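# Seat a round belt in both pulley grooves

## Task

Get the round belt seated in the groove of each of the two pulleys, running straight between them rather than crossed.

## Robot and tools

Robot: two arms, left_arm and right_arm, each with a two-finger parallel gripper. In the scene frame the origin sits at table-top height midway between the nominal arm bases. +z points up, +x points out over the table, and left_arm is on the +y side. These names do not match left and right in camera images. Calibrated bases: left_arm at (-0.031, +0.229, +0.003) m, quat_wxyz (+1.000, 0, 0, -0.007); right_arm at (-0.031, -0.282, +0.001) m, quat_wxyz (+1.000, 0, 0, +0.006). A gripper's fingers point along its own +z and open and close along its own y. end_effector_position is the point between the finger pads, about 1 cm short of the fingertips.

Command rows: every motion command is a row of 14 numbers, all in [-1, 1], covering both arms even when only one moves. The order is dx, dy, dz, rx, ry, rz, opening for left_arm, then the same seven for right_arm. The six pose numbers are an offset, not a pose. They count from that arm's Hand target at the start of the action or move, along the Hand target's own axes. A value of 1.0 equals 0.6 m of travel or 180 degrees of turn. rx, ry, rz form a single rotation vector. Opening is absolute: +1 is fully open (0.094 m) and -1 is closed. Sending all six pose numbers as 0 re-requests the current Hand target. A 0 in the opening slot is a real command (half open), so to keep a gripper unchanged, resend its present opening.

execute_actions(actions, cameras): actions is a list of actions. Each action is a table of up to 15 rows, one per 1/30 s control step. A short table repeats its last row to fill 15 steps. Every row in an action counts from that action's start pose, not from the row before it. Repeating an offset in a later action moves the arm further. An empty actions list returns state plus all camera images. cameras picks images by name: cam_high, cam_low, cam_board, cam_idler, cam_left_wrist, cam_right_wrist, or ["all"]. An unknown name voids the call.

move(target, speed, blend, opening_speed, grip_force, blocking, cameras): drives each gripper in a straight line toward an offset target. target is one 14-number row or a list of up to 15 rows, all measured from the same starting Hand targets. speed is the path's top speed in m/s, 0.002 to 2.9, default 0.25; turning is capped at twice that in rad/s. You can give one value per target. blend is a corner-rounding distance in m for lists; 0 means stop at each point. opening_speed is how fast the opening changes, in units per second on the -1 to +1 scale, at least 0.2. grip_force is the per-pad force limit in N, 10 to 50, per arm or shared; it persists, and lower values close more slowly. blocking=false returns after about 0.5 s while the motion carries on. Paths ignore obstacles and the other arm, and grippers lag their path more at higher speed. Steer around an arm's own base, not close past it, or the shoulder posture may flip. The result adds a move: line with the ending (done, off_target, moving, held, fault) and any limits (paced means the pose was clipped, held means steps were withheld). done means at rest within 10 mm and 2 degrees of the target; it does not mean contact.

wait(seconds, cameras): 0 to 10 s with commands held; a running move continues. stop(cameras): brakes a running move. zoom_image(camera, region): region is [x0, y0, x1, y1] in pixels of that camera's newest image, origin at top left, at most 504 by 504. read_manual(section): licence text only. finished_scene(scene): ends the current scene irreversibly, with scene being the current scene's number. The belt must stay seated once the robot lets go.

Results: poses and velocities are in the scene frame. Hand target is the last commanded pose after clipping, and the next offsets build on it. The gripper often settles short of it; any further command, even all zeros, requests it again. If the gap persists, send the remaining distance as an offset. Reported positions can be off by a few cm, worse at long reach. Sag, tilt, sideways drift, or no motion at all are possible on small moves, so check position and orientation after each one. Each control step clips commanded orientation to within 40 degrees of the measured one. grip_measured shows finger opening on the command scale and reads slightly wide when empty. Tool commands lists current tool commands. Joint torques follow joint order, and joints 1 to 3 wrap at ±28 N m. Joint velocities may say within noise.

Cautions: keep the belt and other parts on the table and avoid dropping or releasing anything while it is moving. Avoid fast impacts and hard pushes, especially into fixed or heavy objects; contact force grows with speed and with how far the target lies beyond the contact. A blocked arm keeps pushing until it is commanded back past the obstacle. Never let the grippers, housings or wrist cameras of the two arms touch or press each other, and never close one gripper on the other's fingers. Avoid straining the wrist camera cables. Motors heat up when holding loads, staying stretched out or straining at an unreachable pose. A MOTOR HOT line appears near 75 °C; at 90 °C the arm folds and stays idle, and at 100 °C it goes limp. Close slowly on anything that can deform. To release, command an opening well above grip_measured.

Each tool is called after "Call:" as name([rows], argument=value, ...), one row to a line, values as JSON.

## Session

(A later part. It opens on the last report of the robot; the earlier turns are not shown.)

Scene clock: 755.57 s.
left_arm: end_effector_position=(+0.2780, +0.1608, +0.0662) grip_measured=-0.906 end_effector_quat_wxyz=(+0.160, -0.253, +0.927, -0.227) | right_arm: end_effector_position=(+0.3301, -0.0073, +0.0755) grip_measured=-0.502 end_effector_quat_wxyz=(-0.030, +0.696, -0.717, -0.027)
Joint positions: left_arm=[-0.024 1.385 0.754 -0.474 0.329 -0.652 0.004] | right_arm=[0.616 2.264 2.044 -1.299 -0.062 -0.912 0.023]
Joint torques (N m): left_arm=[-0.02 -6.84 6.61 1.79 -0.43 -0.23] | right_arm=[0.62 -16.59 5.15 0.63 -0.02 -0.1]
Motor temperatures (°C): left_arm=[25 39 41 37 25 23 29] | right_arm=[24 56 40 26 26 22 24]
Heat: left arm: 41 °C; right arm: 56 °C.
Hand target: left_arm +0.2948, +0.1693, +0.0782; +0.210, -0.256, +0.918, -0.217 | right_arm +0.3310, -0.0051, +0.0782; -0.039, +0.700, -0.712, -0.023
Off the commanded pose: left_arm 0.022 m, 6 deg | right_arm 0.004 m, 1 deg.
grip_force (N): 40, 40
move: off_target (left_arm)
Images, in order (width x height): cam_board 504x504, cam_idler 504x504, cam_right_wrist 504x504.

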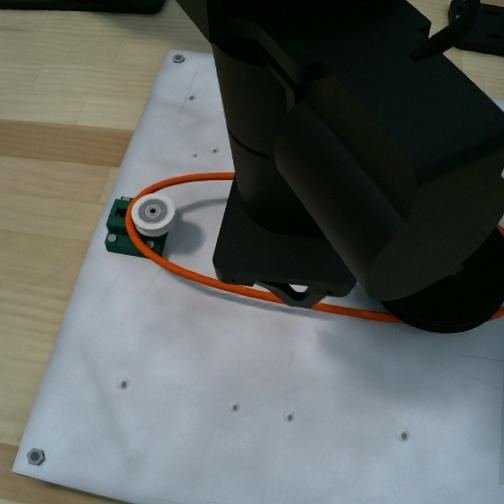

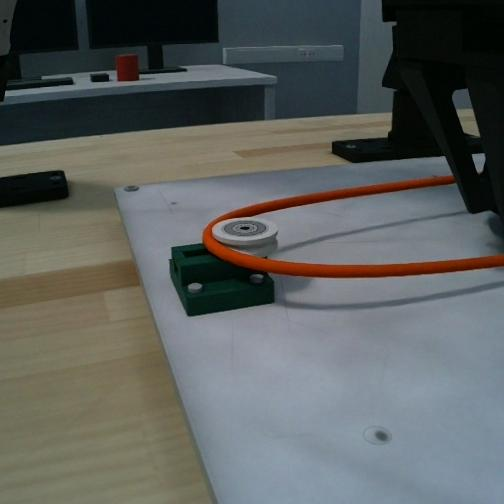

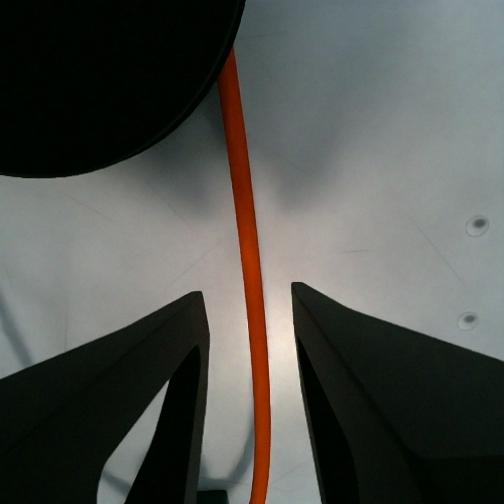

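Call:
move([
  [0,0,0,0,0,0,-1,0,0,0.033,0,0,0,-0.5],
  [0,0,0,0,0,0,-1,0,0,0.033,0,0,0,-1],
], speed=0.06, cameras=["cam_right_wrist","cam_idler","cam_low"])

Scene clock: 763.87 s.
left_arm: end_effector_position=(+0.2780, +0.1608, +0.0662) grip_measured=-0.906 end_effector_quat_wxyz=(+0.160, -0.253, +0.927, -0.227) | right_arm: end_effector_position=(+0.3316, -0.0062, +0.0591) grip_measured=-0.987 end_effector_quat_wxyz=(-0.034, +0.696, -0.717, -0.027)
Joint positions: left_arm=[-0.024 1.385 0.754 -0.474 0.329 -0.652 0.004] | right_arm=[0.616 2.264 1.978 -1.225 -0.062 -0.912 0.001]
Joint torques (N m): left_arm=[0.06 -6.83 6.64 1.76 -0.44 -0.2] | right_arm=[0.83 -15.83 5.31 0.66 -0.08 -0.11]
Motor temperatures (°C): left_arm=[25 39 41 37 25 23 29] | right_arm=[24 58 38 26 26 22 24]
Heat: left arm: 41 °C; right arm: 58 °C.
Hand target: left_arm +0.2948, +0.1693, +0.0782; +0.210, -0.256, +0.918, -0.217 | right_arm +0.3315, -0.0034, +0.0585; -0.039, +0.700, -0.712, -0.023
Off the commanded pose: left_arm 0.022 m, 6 deg | right_arm 0.003 m, 1 deg.
grip_force (N): 40, 40
move: off_target (left_arm)
Images, in order (width x height): cam_low 504x504, cam_idler 504x504, cam_right_wrist 504x504.

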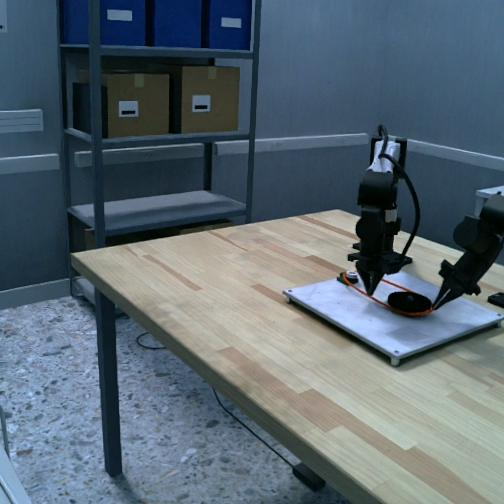

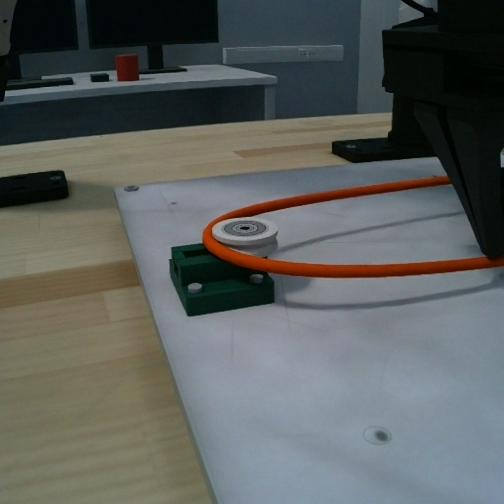

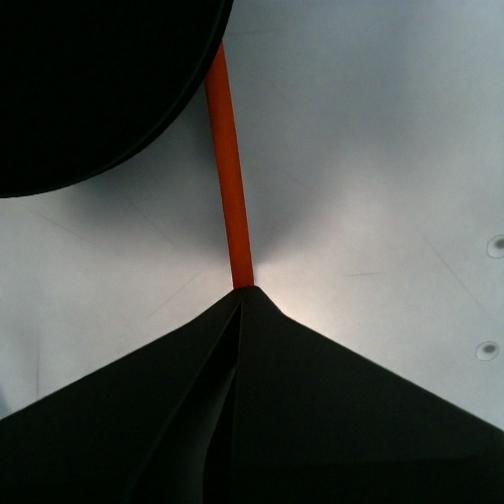

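Closed above it. Open, go lower 8 mm, close.

Call:
move([
  [0,0,0,0,0,0,-1,0,0,0,0,0,0,-0.5],
  [0,0,0,0,0,0,-1,0,0,0.016,0,0,0,-0.5],
  [0,0,0,0,0,0,-1,0,0,0.016,0,0,0,-1],
], speed=0.06, cameras=["cam_right_wrist","cam_idler","cam_low"])

Call:
zoom_image(camera="cam_low", region=[340, 250, 450, 330])

Scene clock: 771.10 s.
left_arm: end_effector_position=(+0.2781, +0.1608, +0.0662) grip_measured=-0.906 end_effector_quat_wxyz=(+0.160, -0.253, +0.927, -0.227) | right_arm: end_effector_position=(+0.3318, -0.0048, +0.0521) grip_measured=-0.896 end_effector_quat_wxyz=(-0.037, +0.697, -0.716, -0.026)
Joint positions: left_arm=[-0.024 1.385 0.754 -0.474 0.329 -0.652 0.004] | right_arm=[0.618 2.264 1.95 -1.191 -0.062 -0.912 0.005]
Joint torques (N m): left_arm=[-0.05 -6.86 6.67 1.76 -0.44 -0.19] | right_arm=[0.58 -15.2 5.19 0.66 0 -0.06]
Motor temperatures (°C): left_arm=[25 39 41 38 25 23 29] | right_arm=[24 59 38 26 26 22 24]
Heat: left arm: 41 °C; right arm: 59 °C.
Hand target: left_arm +0.2948, +0.1693, +0.0782; +0.210, -0.256, +0.918, -0.217 | right_arm +0.3318, -0.0027, +0.0489; -0.039, +0.700, -0.712, -0.023
Off the commanded pose: left_arm 0.022 m, 6 deg | right_arm 0.004 m, 1 deg.
grip_force (N): 40, 40
move: off_target (left_arm)
Images, in order (width x height): cam_low 504x504, cam_idler 504x504, cam_right_wrist 504x504.

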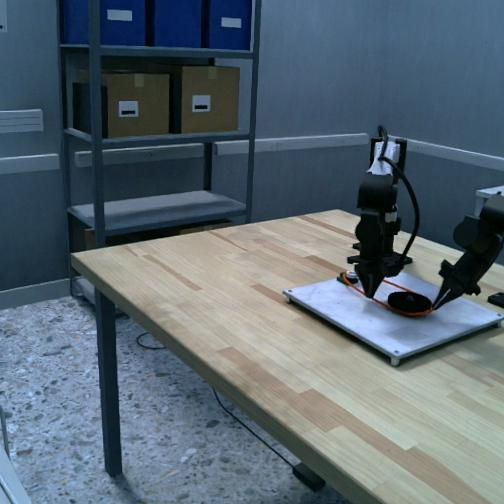

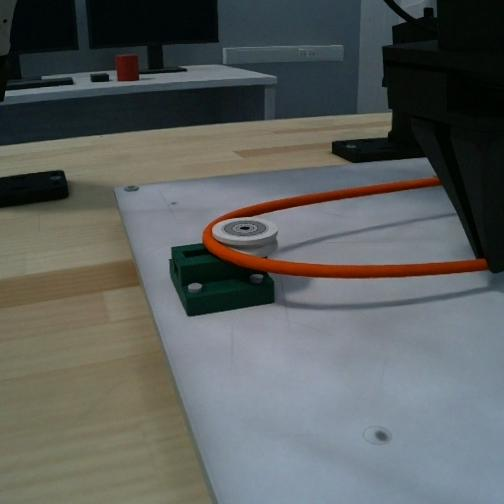

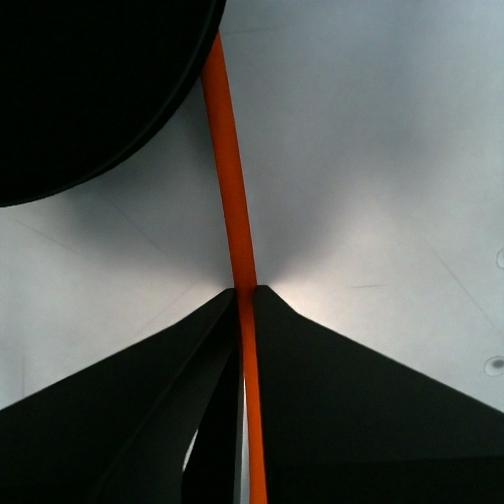

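Scaled by 4.582 from the camera's 504x504 image, which has a finer 720x720 frame.

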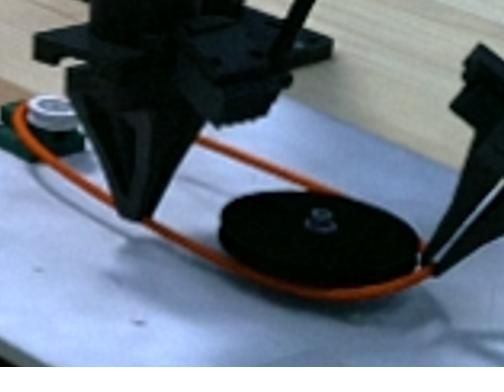

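Call:
move([
  [0,0,0,0,0,0,-1,0,-0.0417,0,0,0,0,-1],
  [0,0,0,0,0,0,-1,-0.0027,-0.0422,-0.025,0,0,0,-1],
], speed=0.05, cameras=["cam_right_wrist","cam_left_wrist","cam_low"])

Call:
zoom_image(camera="cam_low", region=[340, 250, 450, 330])

Scene clock: 788.70 s.
left_arm: end_effector_position=(+0.2783, +0.1597, +0.0664) grip_measured=-0.906 end_effector_quat_wxyz=(+0.161, -0.251, +0.927, -0.228) | right_arm: end_effector_position=(+0.3465, -0.0049, +0.0597) grip_measured=-0.898 end_effector_quat_wxyz=(-0.023, +0.700, -0.714, -0.028)
Joint positions: left_arm=[-0.028 1.385 0.754 -0.472 0.329 -0.652 0.004] | right_arm=[0.599 2.357 2.141 -1.317 -0.062 -0.939 0.005]
Joint torques (N m): left_arm=[0.29 -6.8 6.57 1.75 -0.44 -0.22] | right_arm=[-0.61 -15.38 9.1 0.54 -0.02 -0.15]
Motor temperatures (°C): left_arm=[25 40 41 38 25 23 29] | right_arm=[24 60 37 26 26 22 24]
Heat: left arm: 41 °C; right arm: 60 °C.
Hand target: left_arm +0.2948, +0.1694, +0.0782; +0.210, -0.257, +0.918, -0.217 | right_arm +0.3566, -0.0027, +0.0645; -0.039, +0.700, -0.712, -0.023
Off the commanded pose: left_arm 0.022 m, 6 deg | right_arm 0.011 m, 2 deg.
grip_force (N): 40, 40
move: off_target (left_arm, right_arm)
Images, in order (width x height): cam_low 504x504, cam_left_wrist 504x504, cam_right_wrist 504x504.

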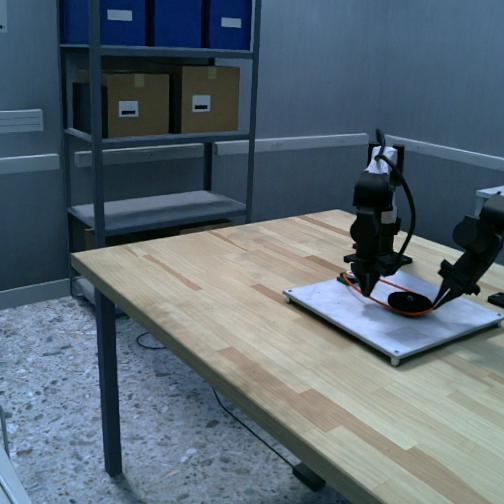

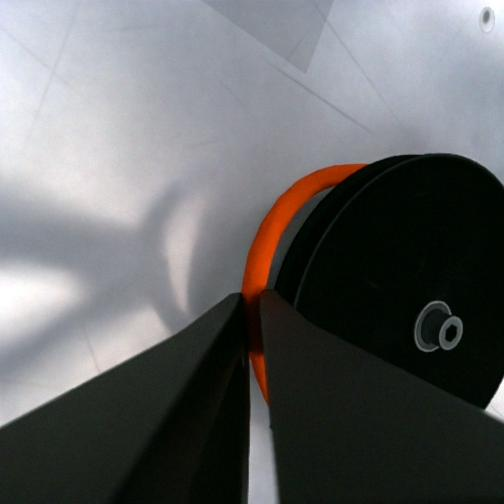

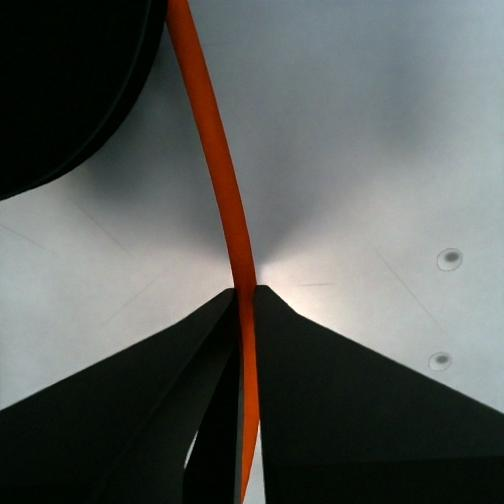

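Scaled by 4.582 from the camera's 504x504 image, which has a finer 720x720 frame.

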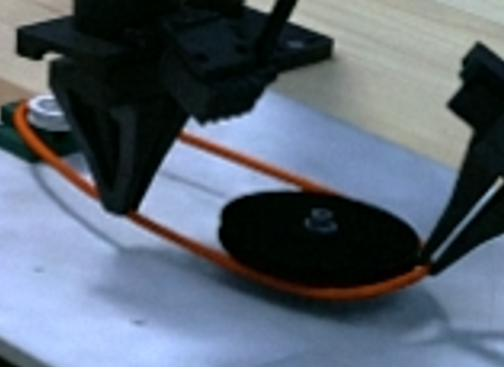

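Call:
move(target=[0,0,0,0,0,0,-1,-0.0428,-0.0245,-0.0092,0,0,0,-1], speed=0.05, cameras=["cam_right_wrist","cam_left_wrist","cam_low"])

Call:
zoom_image(camera="cam_low", region=[340, 250, 450, 330])

Scene clock: 798.23 s.
left_arm: end_effector_position=(+0.2757, +0.1561, +0.0657) grip_measured=-0.906 end_effector_quat_wxyz=(+0.155, -0.249, +0.927, -0.233) | right_arm: end_effector_position=(+0.3582, +0.0035, +0.0683) grip_measured=-0.898 end_effector_quat_wxyz=(+0.003, +0.697, -0.717, -0.026)
Joint positions: left_arm=[-0.032 1.385 0.751 -0.476 0.343 -0.653 0.004] | right_arm=[0.604 2.557 2.54 -1.568 -0.049 -0.928 0.005]
Joint torques (N m): left_arm=[0.81 -6.93 6.93 1.76 -0.56 -0.2] | right_arm=[1.25 -16.18 9.28 0.87 -0.18 -0.07]
Motor temperatures (°C): left_arm=[25 40 41 38 25 23 29] | right_arm=[24 64 38 26 26 22 25]
Heat: left arm: 41 °C; right arm: 64 °C.
Hand target: left_arm +0.2948, +0.1694, +0.0782; +0.210, -0.257, +0.918, -0.217 | right_arm +0.3717, +0.0222, +0.0727; -0.039, +0.700, -0.712, -0.023
Off the commanded pose: left_arm 0.026 m, 7 deg | right_arm 0.023 m, 5 deg.
grip_force (N): 40, 40
move: off_target (left_arm, right_arm)
Images, in order (width x height): cam_low 504x504, cam_left_wrist 504x504, cam_right_wrist 504x504.

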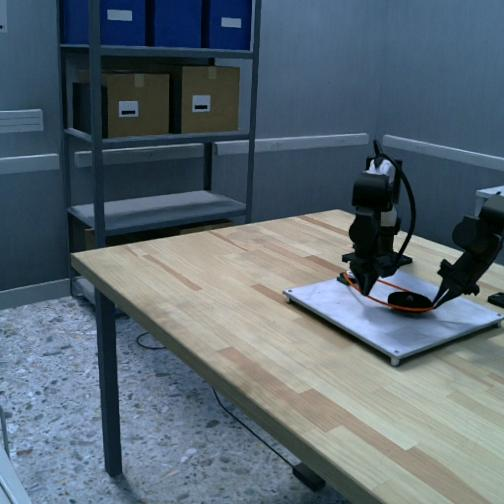

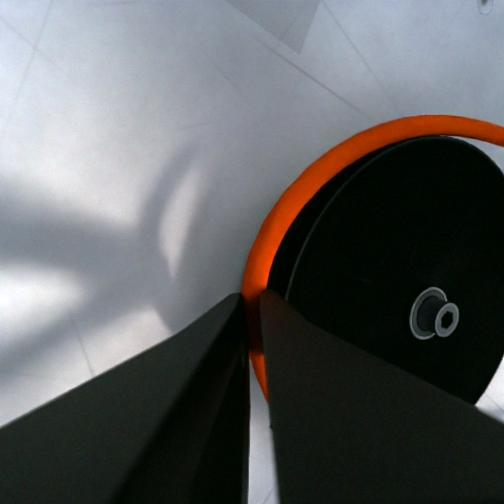

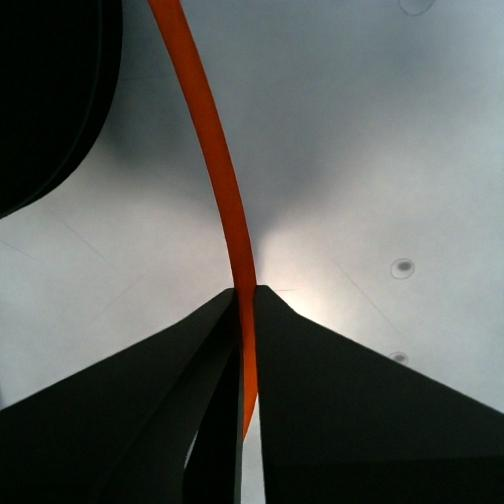

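Scaled by 4.582 from the camera's 504x504 image, which has a finer 720x720 frame.

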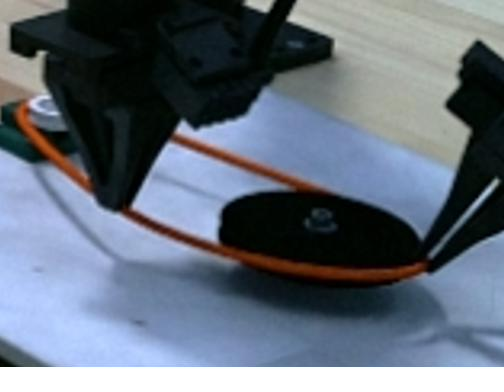

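Call:
move([
  [0,0,0,0,0,0,-1,0.001,0,0.0108,0,0,0,-1],
  [0,0,0,0,0,0,-1,0.018,0.0332,0.0085,0,0,0,-1],
], speed=0.04, cameras=["cam_right_wrist","cam_left_wrist","cam_low"])

Call:
zoom_image(camera="cam_low", region=[370, 250, 450, 330])

Call:
zoom_image(camera="cam_left_wrist", region=[220, 60, 504, 344])

Scene clock: 818.60 s.
left_arm: end_effector_position=(+0.2768, +0.1564, +0.0661) grip_measured=-0.906 end_effector_quat_wxyz=(+0.157, -0.249, +0.927, -0.233) | right_arm: end_effector_position=(+0.3451, +0.0011, +0.0470) grip_measured=-0.898 end_effector_quat_wxyz=(+0.002, +0.699, -0.715, -0.025)
Joint positions: left_arm=[-0.032 1.385 0.751 -0.471 0.341 -0.653 0.004] | right_arm=[0.616 2.44 2.239 -1.381 -0.049 -0.921 0.005]
Joint torques (N m): left_arm=[0.8 -6.89 6.87 1.74 -0.54 -0.18] | right_arm=[0.69 -21.49 5.3 0.73 -0.17 0.01]
Motor temperatures (°C): left_arm=[25 40 41 39 25 23 29] | right_arm=[24 74 39 27 26 22 25]
Heat: left arm: 41 °C; right arm: 74 °C.
Hand target: left_arm +0.2949, +0.1693, +0.0783; +0.210, -0.256, +0.918, -0.218 | right_arm +0.3518, +0.0123, +0.0663; -0.039, +0.700, -0.712, -0.023
Off the commanded pose: left_arm 0.025 m, 6 deg | right_arm 0.023 m, 5 deg.
grip_force (N): 40, 40
move: off_target (left_arm, right_arm)
Images, in order (width x height): cam_low 504x504, cam_left_wrist 504x504, cam_right_wrist 504x504.

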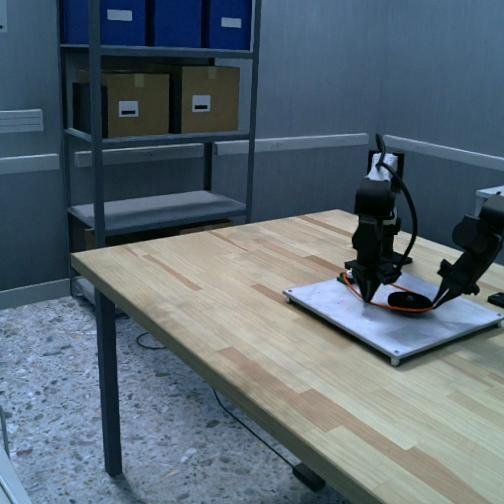

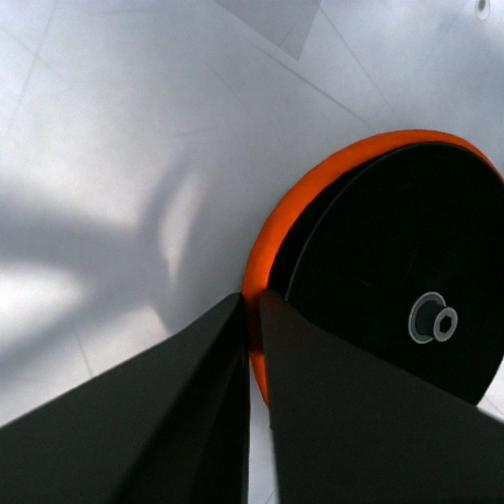

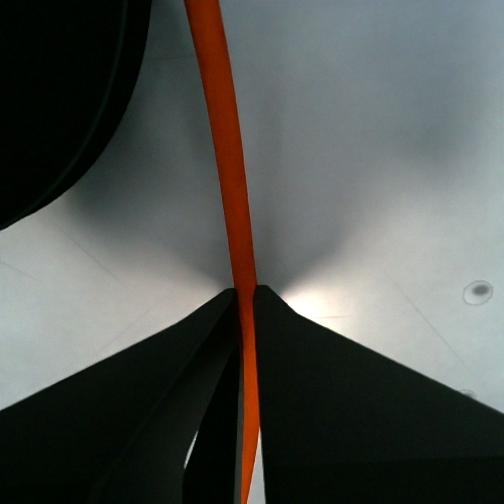

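Scaled by 6.300 from the camera's 504x504 image, which has a finer 720x720 frame.

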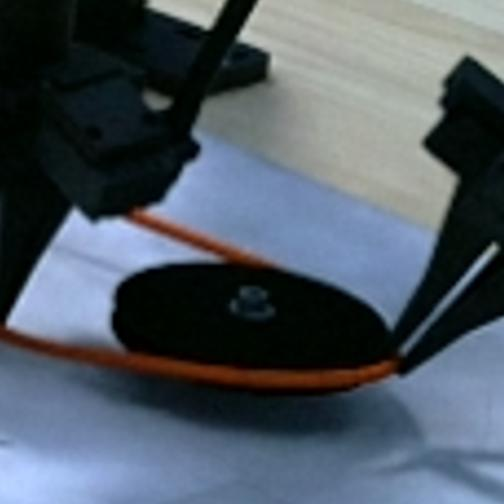

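Scaled by 1.775 from the camera's 504x504 image, which has a finer 720x720 frame.

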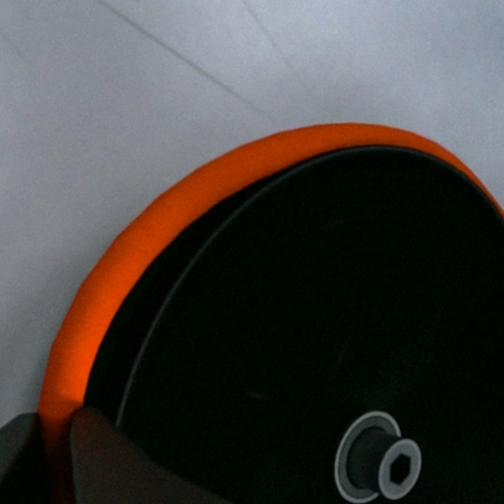

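Call:
move(target=[0,0,0,0,0,0,-1,0.01,0.016,-0.006,0,0,0,-1], speed=0.05, cameras=["cam_right_wrist","cam_left_wrist","cam_low"])

Call:
zoom_image(camera="cam_low", region=[370, 250, 450, 330])

Scene clock: 827.67 s.
left_arm: end_effector_position=(+0.2777, +0.1570, +0.0663) grip_measured=-0.906 end_effector_quat_wxyz=(+0.159, -0.249, +0.927, -0.232) | right_arm: end_effector_position=(+0.3398, -0.0013, +0.0512) grip_measured=-0.898 end_effector_quat_wxyz=(-0.009, +0.699, -0.714, -0.024)
Joint positions: left_arm=[-0.032 1.385 0.751 -0.467 0.337 -0.653 0.004] | right_arm=[0.619 2.374 2.138 -1.323 -0.049 -0.92 0.005]
Joint torques (N m): left_arm=[0.72 -6.91 6.9 1.71 -0.53 -0.2] | right_arm=[0.72 -20.78 5.22 0.68 -0.14 -0.03]
Motor temperatures (°C): left_arm=[25 40 41 39 25 23 29] | right_arm=[24 83 38 27 26 22 25]
Heat: left arm: 41 °C; right arm: 83 °C. Fold the right arm in close to its base, or ease its load, before you think long.
Hand target: left_arm +0.2948, +0.1693, +0.0782; +0.210, -0.257, +0.918, -0.218 | right_arm +0.3420, +0.0060, +0.0690; -0.039, +0.700, -0.712, -0.023
Off the commanded pose: left_arm 0.024 m, 6 deg | right_arm 0.020 m, 3 deg.
MOTOR HOT: joint 2 (shoulder) of the right arm reports 83 °C; the controller's stop level is 90 °C. To cool a motor, set the load down, stop pushing, or move to a pose that needs little force.
grip_force (N): 40, 40
move: off_target (left_arm, right_arm)
Images, in order (width x height): cam_low 504x504, cam_left_wrist 504x504, cam_right_wrist 504x504.

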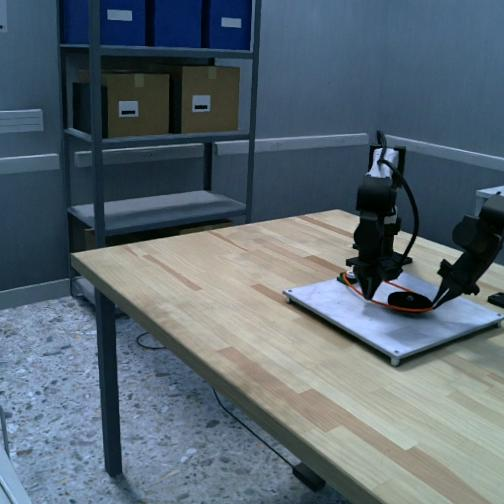

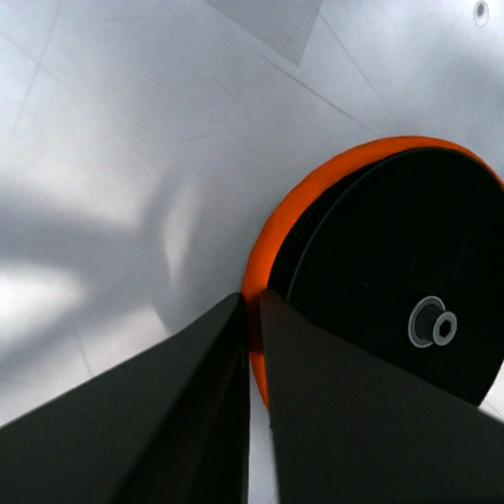

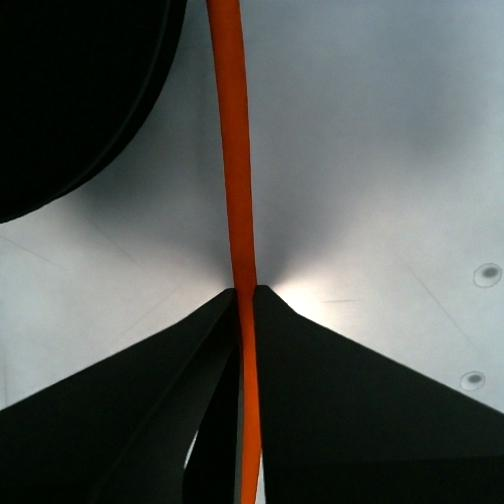

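Scaled by 6.300 from the camera's 504x504 image, which has a finer 720x720 frame.

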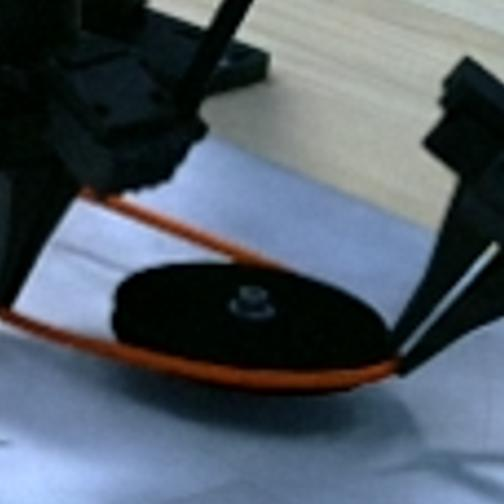

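Call:
move([
  [0,0,0,0,0,0,-1,0.003,0.008,-0.001,0,0,0,-0.5],
  [0,0,0,0,0,0,-1,0.05,0.008,-0.15,0,0,0,-0.5],
], speed=0.15, cameras=["cam_right_wrist","cam_left_wrist","cam_low","cam_board"])

Call:
zoom_image(camera="cam_low", region=[370, 250, 450, 330])

Scene clock: 836.80 s.
left_arm: end_effector_position=(+0.2782, +0.1574, +0.0664) grip_measured=-0.906 end_effector_quat_wxyz=(+0.161, -0.249, +0.927, -0.231) | right_arm: end_effector_position=(+0.3348, -0.0321, +0.1355) grip_measured=-0.502 end_effector_quat_wxyz=(-0.020, +0.698, -0.715, -0.021)
Joint positions: left_arm=[-0.032 1.385 0.751 -0.465 0.335 -0.653 0.004] | right_arm=[0.569 2.283 2.318 -1.575 -0.049 -0.966 0.023]
Joint torques (N m): left_arm=[0.75 -6.87 6.84 1.7 -0.49 -0.19] | right_arm=[-0.12 -18.5 7.75 0.38 -0.19 -0.12]
Motor temperatures (°C): left_arm=[25 40 41 38 25 23 29] | right_arm=[24 85 38 26 26 22 25]
Heat: left arm: 41 °C; right arm: 85 °C. Fold the right arm in close to its base, or ease its load, before you think long.
Hand target: left_arm +0.2948, +0.1693, +0.0782; +0.210, -0.257, +0.918, -0.217 | right_arm +0.3346, -0.0316, +0.1560; -0.039, +0.700, -0.712, -0.023
Off the commanded pose: left_arm 0.024 m, 6 deg | right_arm 0.020 m, 2 deg.
MOTOR HOT: still on. Joint 2 (shoulder) of the right arm reports 85 °C.
joint sent to its limit (right arm) — joint 4 (wrist pitch), lower limit. The joint targets still meet the commanded pose.
grip_force (N): 40, 40
move: off_target (left_arm, right_arm)
Images, in order (width x height): cam_low 504x504, cam_board 504x504, cam_left_wrist 504x504, cam_right_wrist 504x504.

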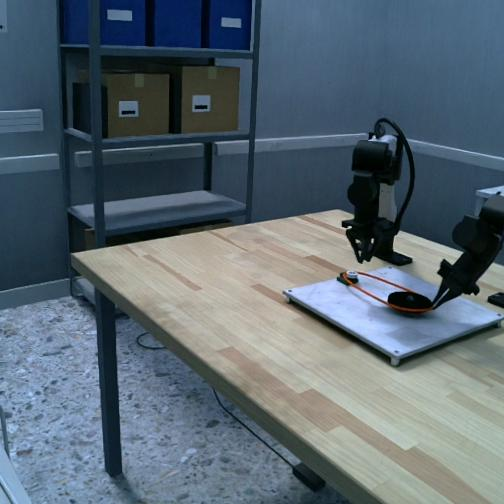

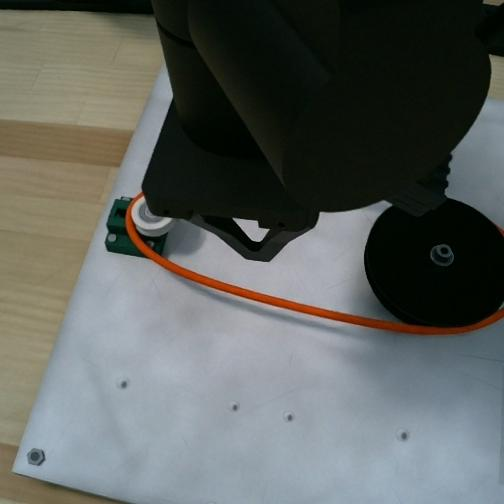

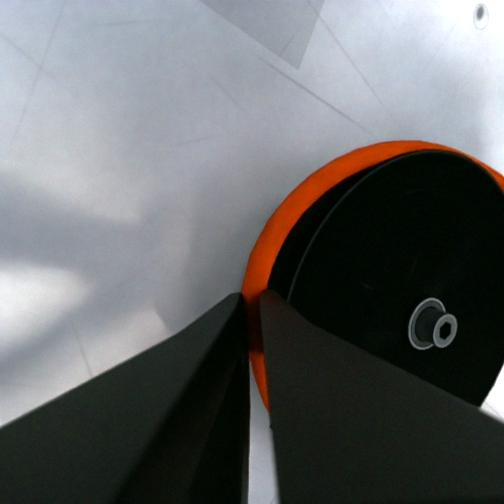

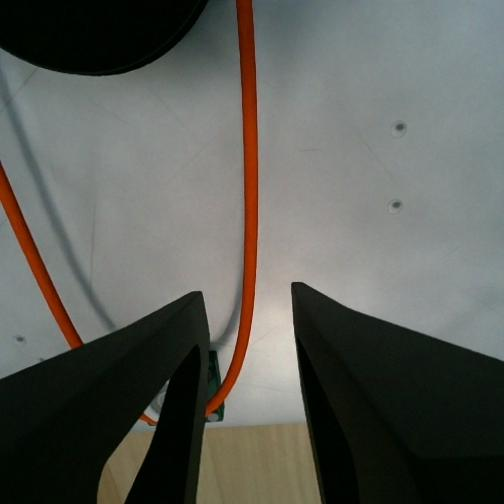

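Scaled by 6.300 from the camera's 504x504 image, which has a finer 720x720 frame.

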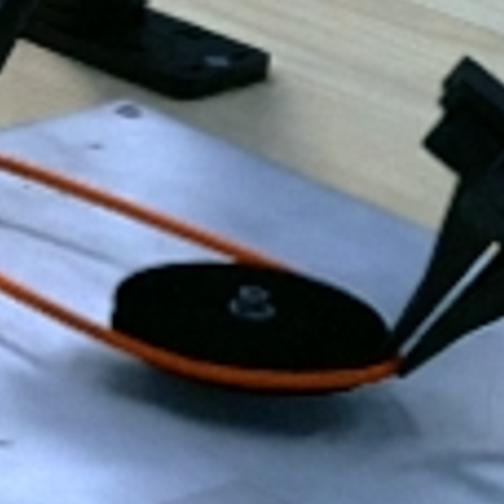

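Call:
move([
  [0,0,0,0,0,0,-1,0,0,-0.1,0,0,0,-0.5],
  [0,0,0,0,0,0,-1,0.245,0.23,-0.1,0,0,0.4,-0.5],
], speed=0.25, cameras=["cam_low"])

Scene clock: 880.83 s.
left_arm: end_effector_position=(+0.2782, +0.1574, +0.0664) grip_measured=-0.906 end_effector_quat_wxyz=(+0.161, -0.249, +0.927, -0.231) | right_arm: end_effector_position=(+0.2108, -0.2780, +0.1110) grip_measured=-0.502 end_effector_quat_wxyz=(+0.614, -0.018, +0.789, -0.004)
Joint positions: left_arm=[-0.032 1.385 0.751 -0.465 0.335 -0.653 0.004] | right_arm=[0.012 -0.003 -0.011 -0.242 0.008 -0.027 0.023]
Joint torques (N m): left_arm=[0.75 -6.83 6.9 1.69 -0.51 -0.2] | right_arm=[0.02 -0.27 -0.21 0.06 0 -0.08]
Motor temperatures (°C): left_arm=[25 40 41 37 25 23 29] | right_arm=[24 63 35 26 25 22 24]
Heat: left arm: 41 °C; right arm: 63 °C.
Hand target: left_arm +0.2948, +0.1693, +0.0782; +0.210, -0.257, +0.918, -0.217 | right_arm +0.2108, -0.2780, +0.1110; +0.614, -0.018, +0.789, -0.004 (not the last commanded pose)
Tool commands: left_gripper/opening=-1.0 right_gripper/opening=-0.501627
Off the commanded pose: left_arm 0.024 m, 6 deg.
OVER-TEMPERATURE FAULT: ARM FOLDED TO REST. Before this call, joint 2 (shoulder) of the right arm reached 90 °C. The right arm's motors are now idle, so it may still sink, and the gripper idles too, so what it holds may stay or slip. The right arm ran none of this call's commands. The stop is over, but the right arm and its gripper will run no more commands in this scene. This fault puts only its own arm into a fault stop.
grip_force (N): 40, 40
move: fault (right_arm), off_target (left_arm)
Images, in order (width x height): cam_low 504x504.

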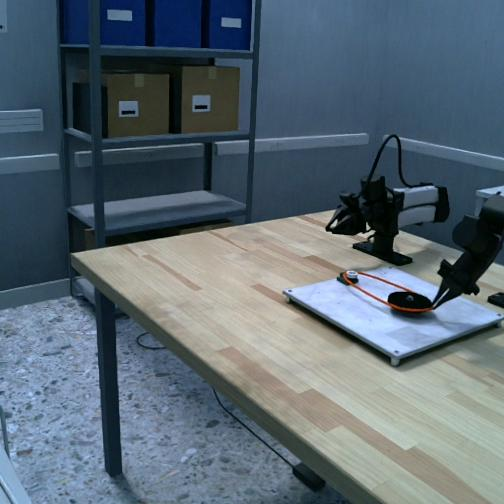

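Right arm is out. Continue with the left.

Call:
zoom_image(camera="cam_low", region=[330, 255, 450, 330])

Call:
wait(seconds=0, cameras=["all"])

Call:
zoom_image(camera="cam_board", region=[340, 170, 504, 334])

Call:
zoom_image(camera="cam_idler", region=[130, 160, 330, 320])

Scaled by 4.200 from the camera's 504x504 image, which has a finer 720x720 frame.

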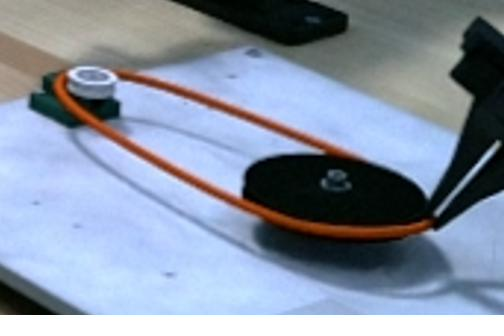

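Scene clock: 887.83 s.
left_arm: end_effector_position=(+0.2782, +0.1574, +0.0664) grip_measured=-0.906 end_effector_quat_wxyz=(+0.161, -0.249, +0.927, -0.231) | right_arm: end_effector_position=(+0.2108, -0.2780, +0.1110) grip_measured=-0.502 end_effector_quat_wxyz=(+0.614, -0.018, +0.789, -0.004)
Joint positions: left_arm=[-0.032 1.385 0.751 -0.465 0.335 -0.653 0.004] | right_arm=[0.012 -0.003 -0.011 -0.242 0.008 -0.027 0.023]
Joint torques (N m): left_arm=[0.77 -6.89 6.87 1.72 -0.49 -0.19] | right_arm=[0.06 -0.2 -0.4 0.1 -0.02 -0.08]
Motor temperatures (°C): left_arm=[25 40 41 37 25 23 29] | right_arm=[24 59 35 26 25 22 24]
Heat: left arm: 41 °C; right arm: 59 °C.
Hand target: left_arm +0.2948, +0.1693, +0.0782; +0.210, -0.257, +0.918, -0.217 | right_arm +0.2108, -0.2780, +0.1110; +0.614, -0.018, +0.789, -0.004 (not the last commanded pose)
Tool commands: left_gripper/opening=-1.0 right_gripper/opening=-0.501627
Off the commanded pose: left_arm 0.024 m, 6 deg.
OVER-TEMPERATURE FAULT: ARM FOLDED TO REST. As an earlier result told, the right arm's stop is over, but it will run no more commands in this scene.
grip_force (N): 40, 40

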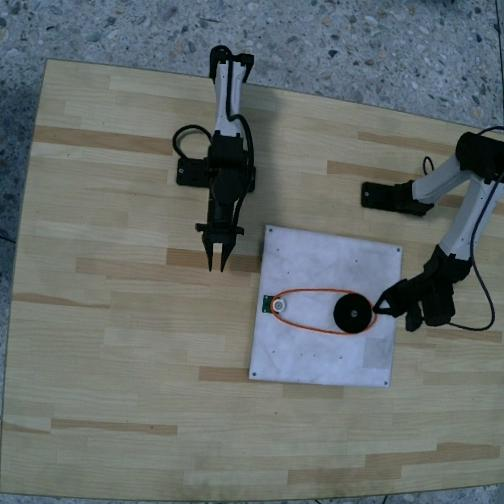

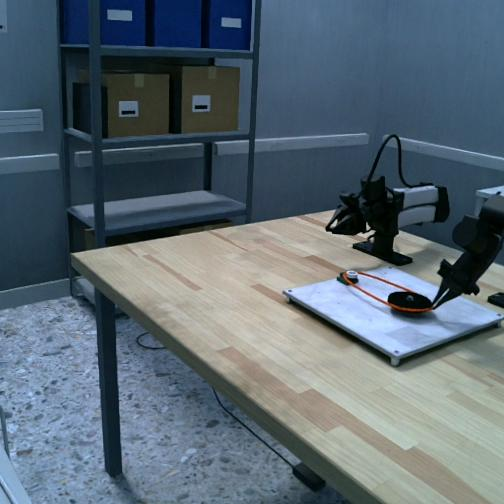

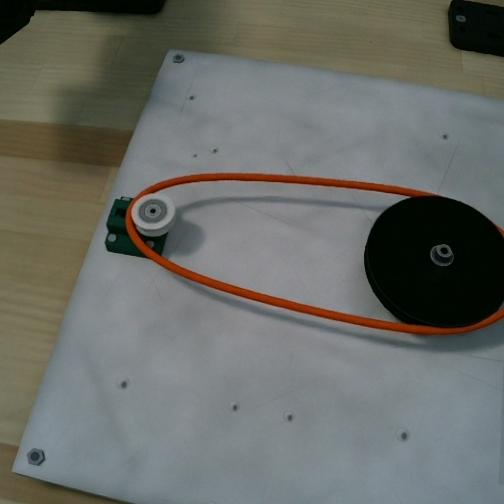

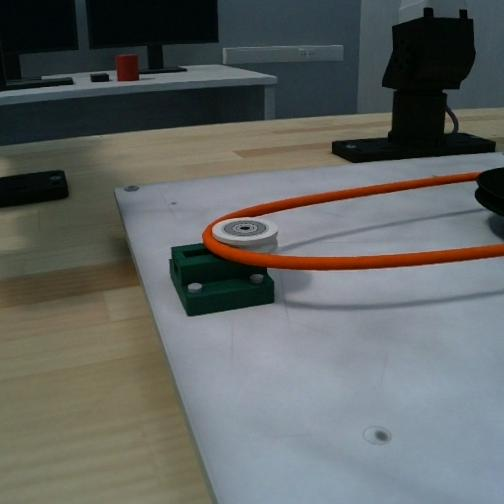

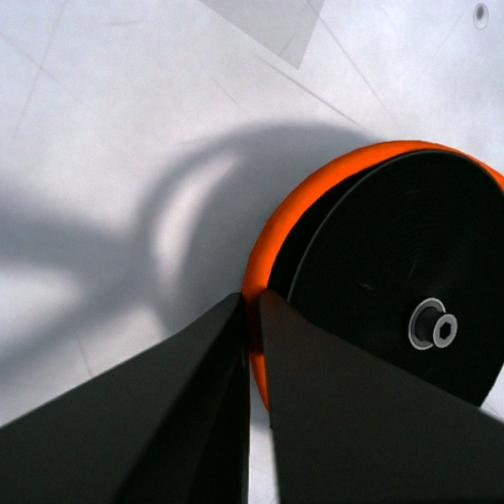

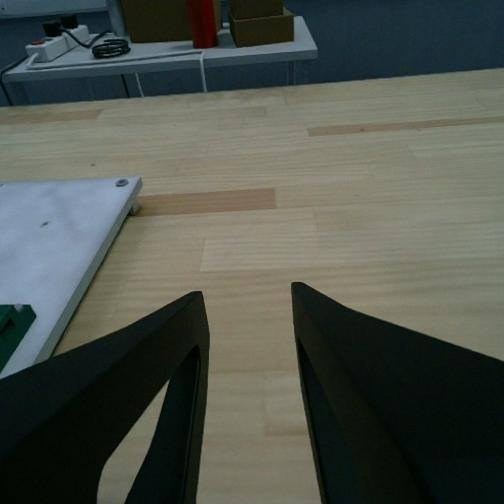

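Scaled by 3.073 from the camera's 504x504 image, which has a finer 720x720 frame.

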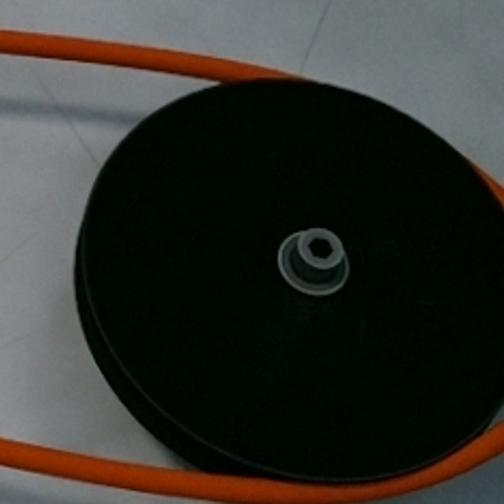

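Scaled by 2.520 from the camera's 504x504 image, which has a finer 720x720 frame.

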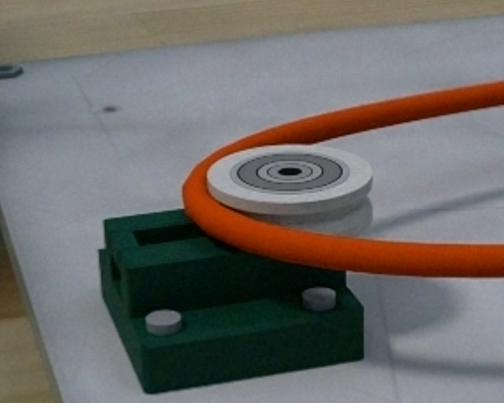

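Call:
move(target=[0,0,0.01,0,0,0,-1,0,0,0,0,0,0,-0.5], speed=0.05, cameras=["cam_low","cam_left_wrist"])

Call:
zoom_image(camera="cam_low", region=[370, 270, 450, 330])

Scene clock: 896.63 s.
left_arm: end_effector_position=(+0.2805, +0.1579, +0.0667) grip_measured=-0.906 end_effector_quat_wxyz=(+0.167, -0.249, +0.926, -0.231) | right_arm: end_effector_position=(+0.2108, -0.2780, +0.1110) grip_measured=-0.502 end_effector_quat_wxyz=(+0.614, -0.018, +0.789, -0.004)
Joint positions: left_arm=[-0.032 1.385 0.748 -0.451 0.331 -0.655 0.004] | right_arm=[0.012 -0.003 -0.011 -0.242 0.008 -0.027 0.023]
Joint torques (N m): left_arm=[0.17 -5.27 6.69 1.84 -0.5 -0.2] | right_arm=[0.35 -0.25 -0.47 0.1 -0.01 -0.09]
Motor temperatures (°C): left_arm=[25 40 41 38 25 23 29] | right_arm=[24 55 34 26 25 22 24]
Heat: left arm: 41 °C; right arm: 55 °C.
Hand target: left_arm +0.2979, +0.1676, +0.0734; +0.210, -0.256, +0.918, -0.217 | right_arm +0.2108, -0.2780, +0.1110; +0.614, -0.018, +0.789, -0.004
Tool commands: left_gripper/opening=-1.0 right_gripper/opening=-0.501627
Off the commanded pose: left_arm 0.021 m, 5 deg.
OVER-TEMPERATURE FAULT: ARM FOLDED TO REST. As an earlier result told, the right arm's stop is over, but it will run no more commands in this scene. The right arm ran none of this call's commands.
grip_force (N): 40, 40
move: fault (right_arm), off_target (left_arm)
Images, in order (width x height): cam_low 504x504, cam_left_wrist 504x504.

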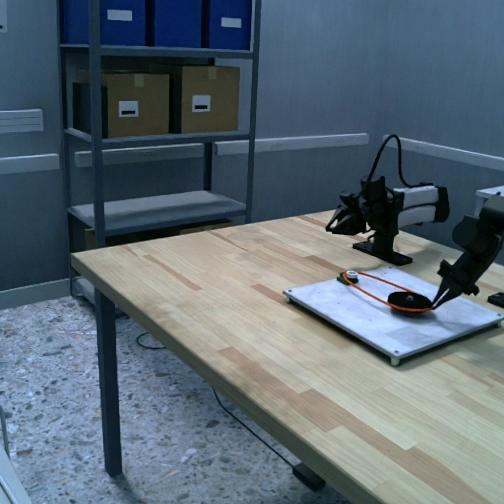

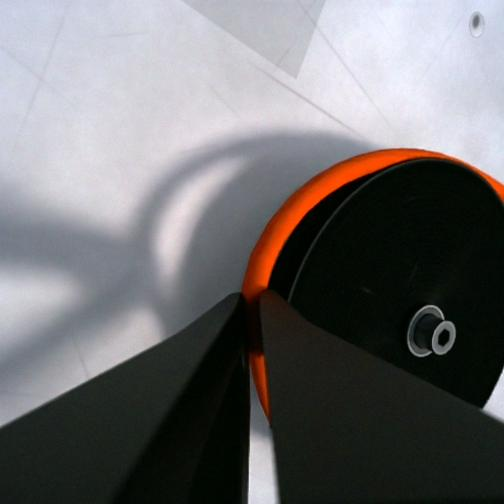

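Scaled by 6.300 from the camera's 504x504 image, which has a finer 720x720 frame.

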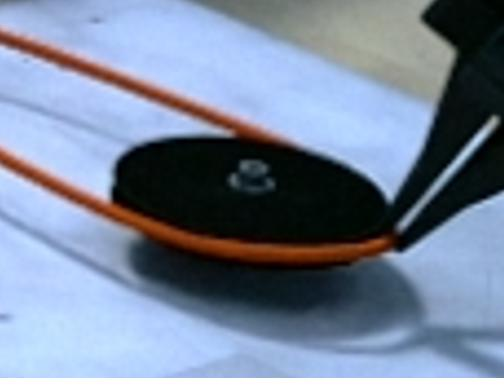

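Call:
move([
  [0,0,0.01,0,0,0,-1,0,0,0,0,0,0,-0.5],
  [0,0,0.01,0,0,0,-0.82,0,0,0,0,0,0,-0.5],
], speed=0.05, cameras=["cam_low","cam_left_wrist"])

Call:
zoom_image(camera="cam_low", region=[370, 270, 450, 330])

Scene clock: 906.43 s.
left_arm: end_effector_position=(+0.2951, +0.1632, +0.0700) grip_measured=-0.822 end_effector_quat_wxyz=(+0.202, -0.251, +0.920, -0.222) | right_arm: end_effector_position=(+0.2108, -0.2780, +0.1110) grip_measured=-0.502 end_effector_quat_wxyz=(+0.614, -0.018, +0.789, -0.004)
Joint positions: left_arm=[-0.037 1.391 0.744 -0.378 0.286 -0.665 0.008] | right_arm=[0.012 -0.003 -0.011 -0.242 0.008 -0.027 0.023]
Joint torques (N m): left_arm=[-0.2 -3.64 6.69 1.6 -0.13 -0.15] | right_arm=[0.09 -0.27 -0.31 0.03 -0.05 -0.1]
Heat: left arm: 41 °C; right arm: 52 °C.
Hand target: left_arm +0.3008, +0.1658, +0.0685; +0.210, -0.257, +0.918, -0.217 | right_arm +0.2108, -0.2780, +0.1110; +0.614, -0.018, +0.789, -0.004
Tool commands: left_gripper/opening=-0.82 right_gripper/opening=-0.501627
Off the commanded pose: left_arm 0.007 m, 1 deg.
OVER-TEMPERATURE FAULT: ARM FOLDED TO REST. As an earlier result told, the right arm's stop is over, but it will run no more commands in this scene. The right arm ran none of this call's commands.
grip_force (N): 40, 40
move: fault (right_arm); target 2's new opening was sent with left_arm's hand 0.019 m and 5 deg from that target
Images, in order (width x height): cam_low 504x504, cam_left_wrist 504x504.

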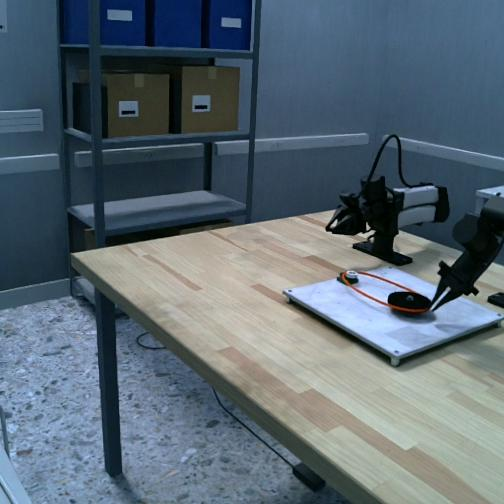

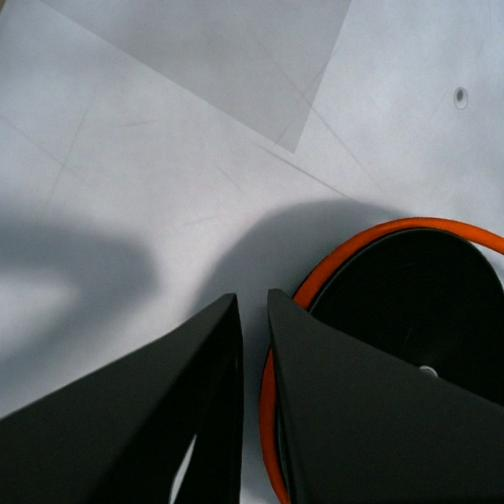

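Scaled by 6.300 from the camera's 504x504 image, which has a finer 720x720 frame.

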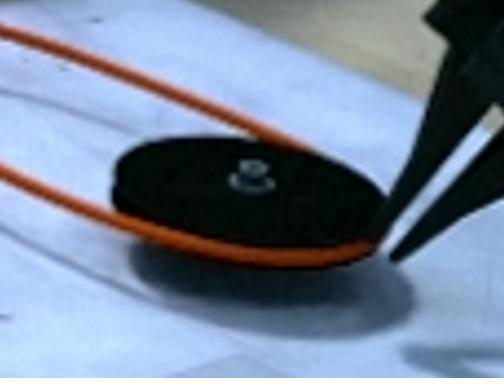

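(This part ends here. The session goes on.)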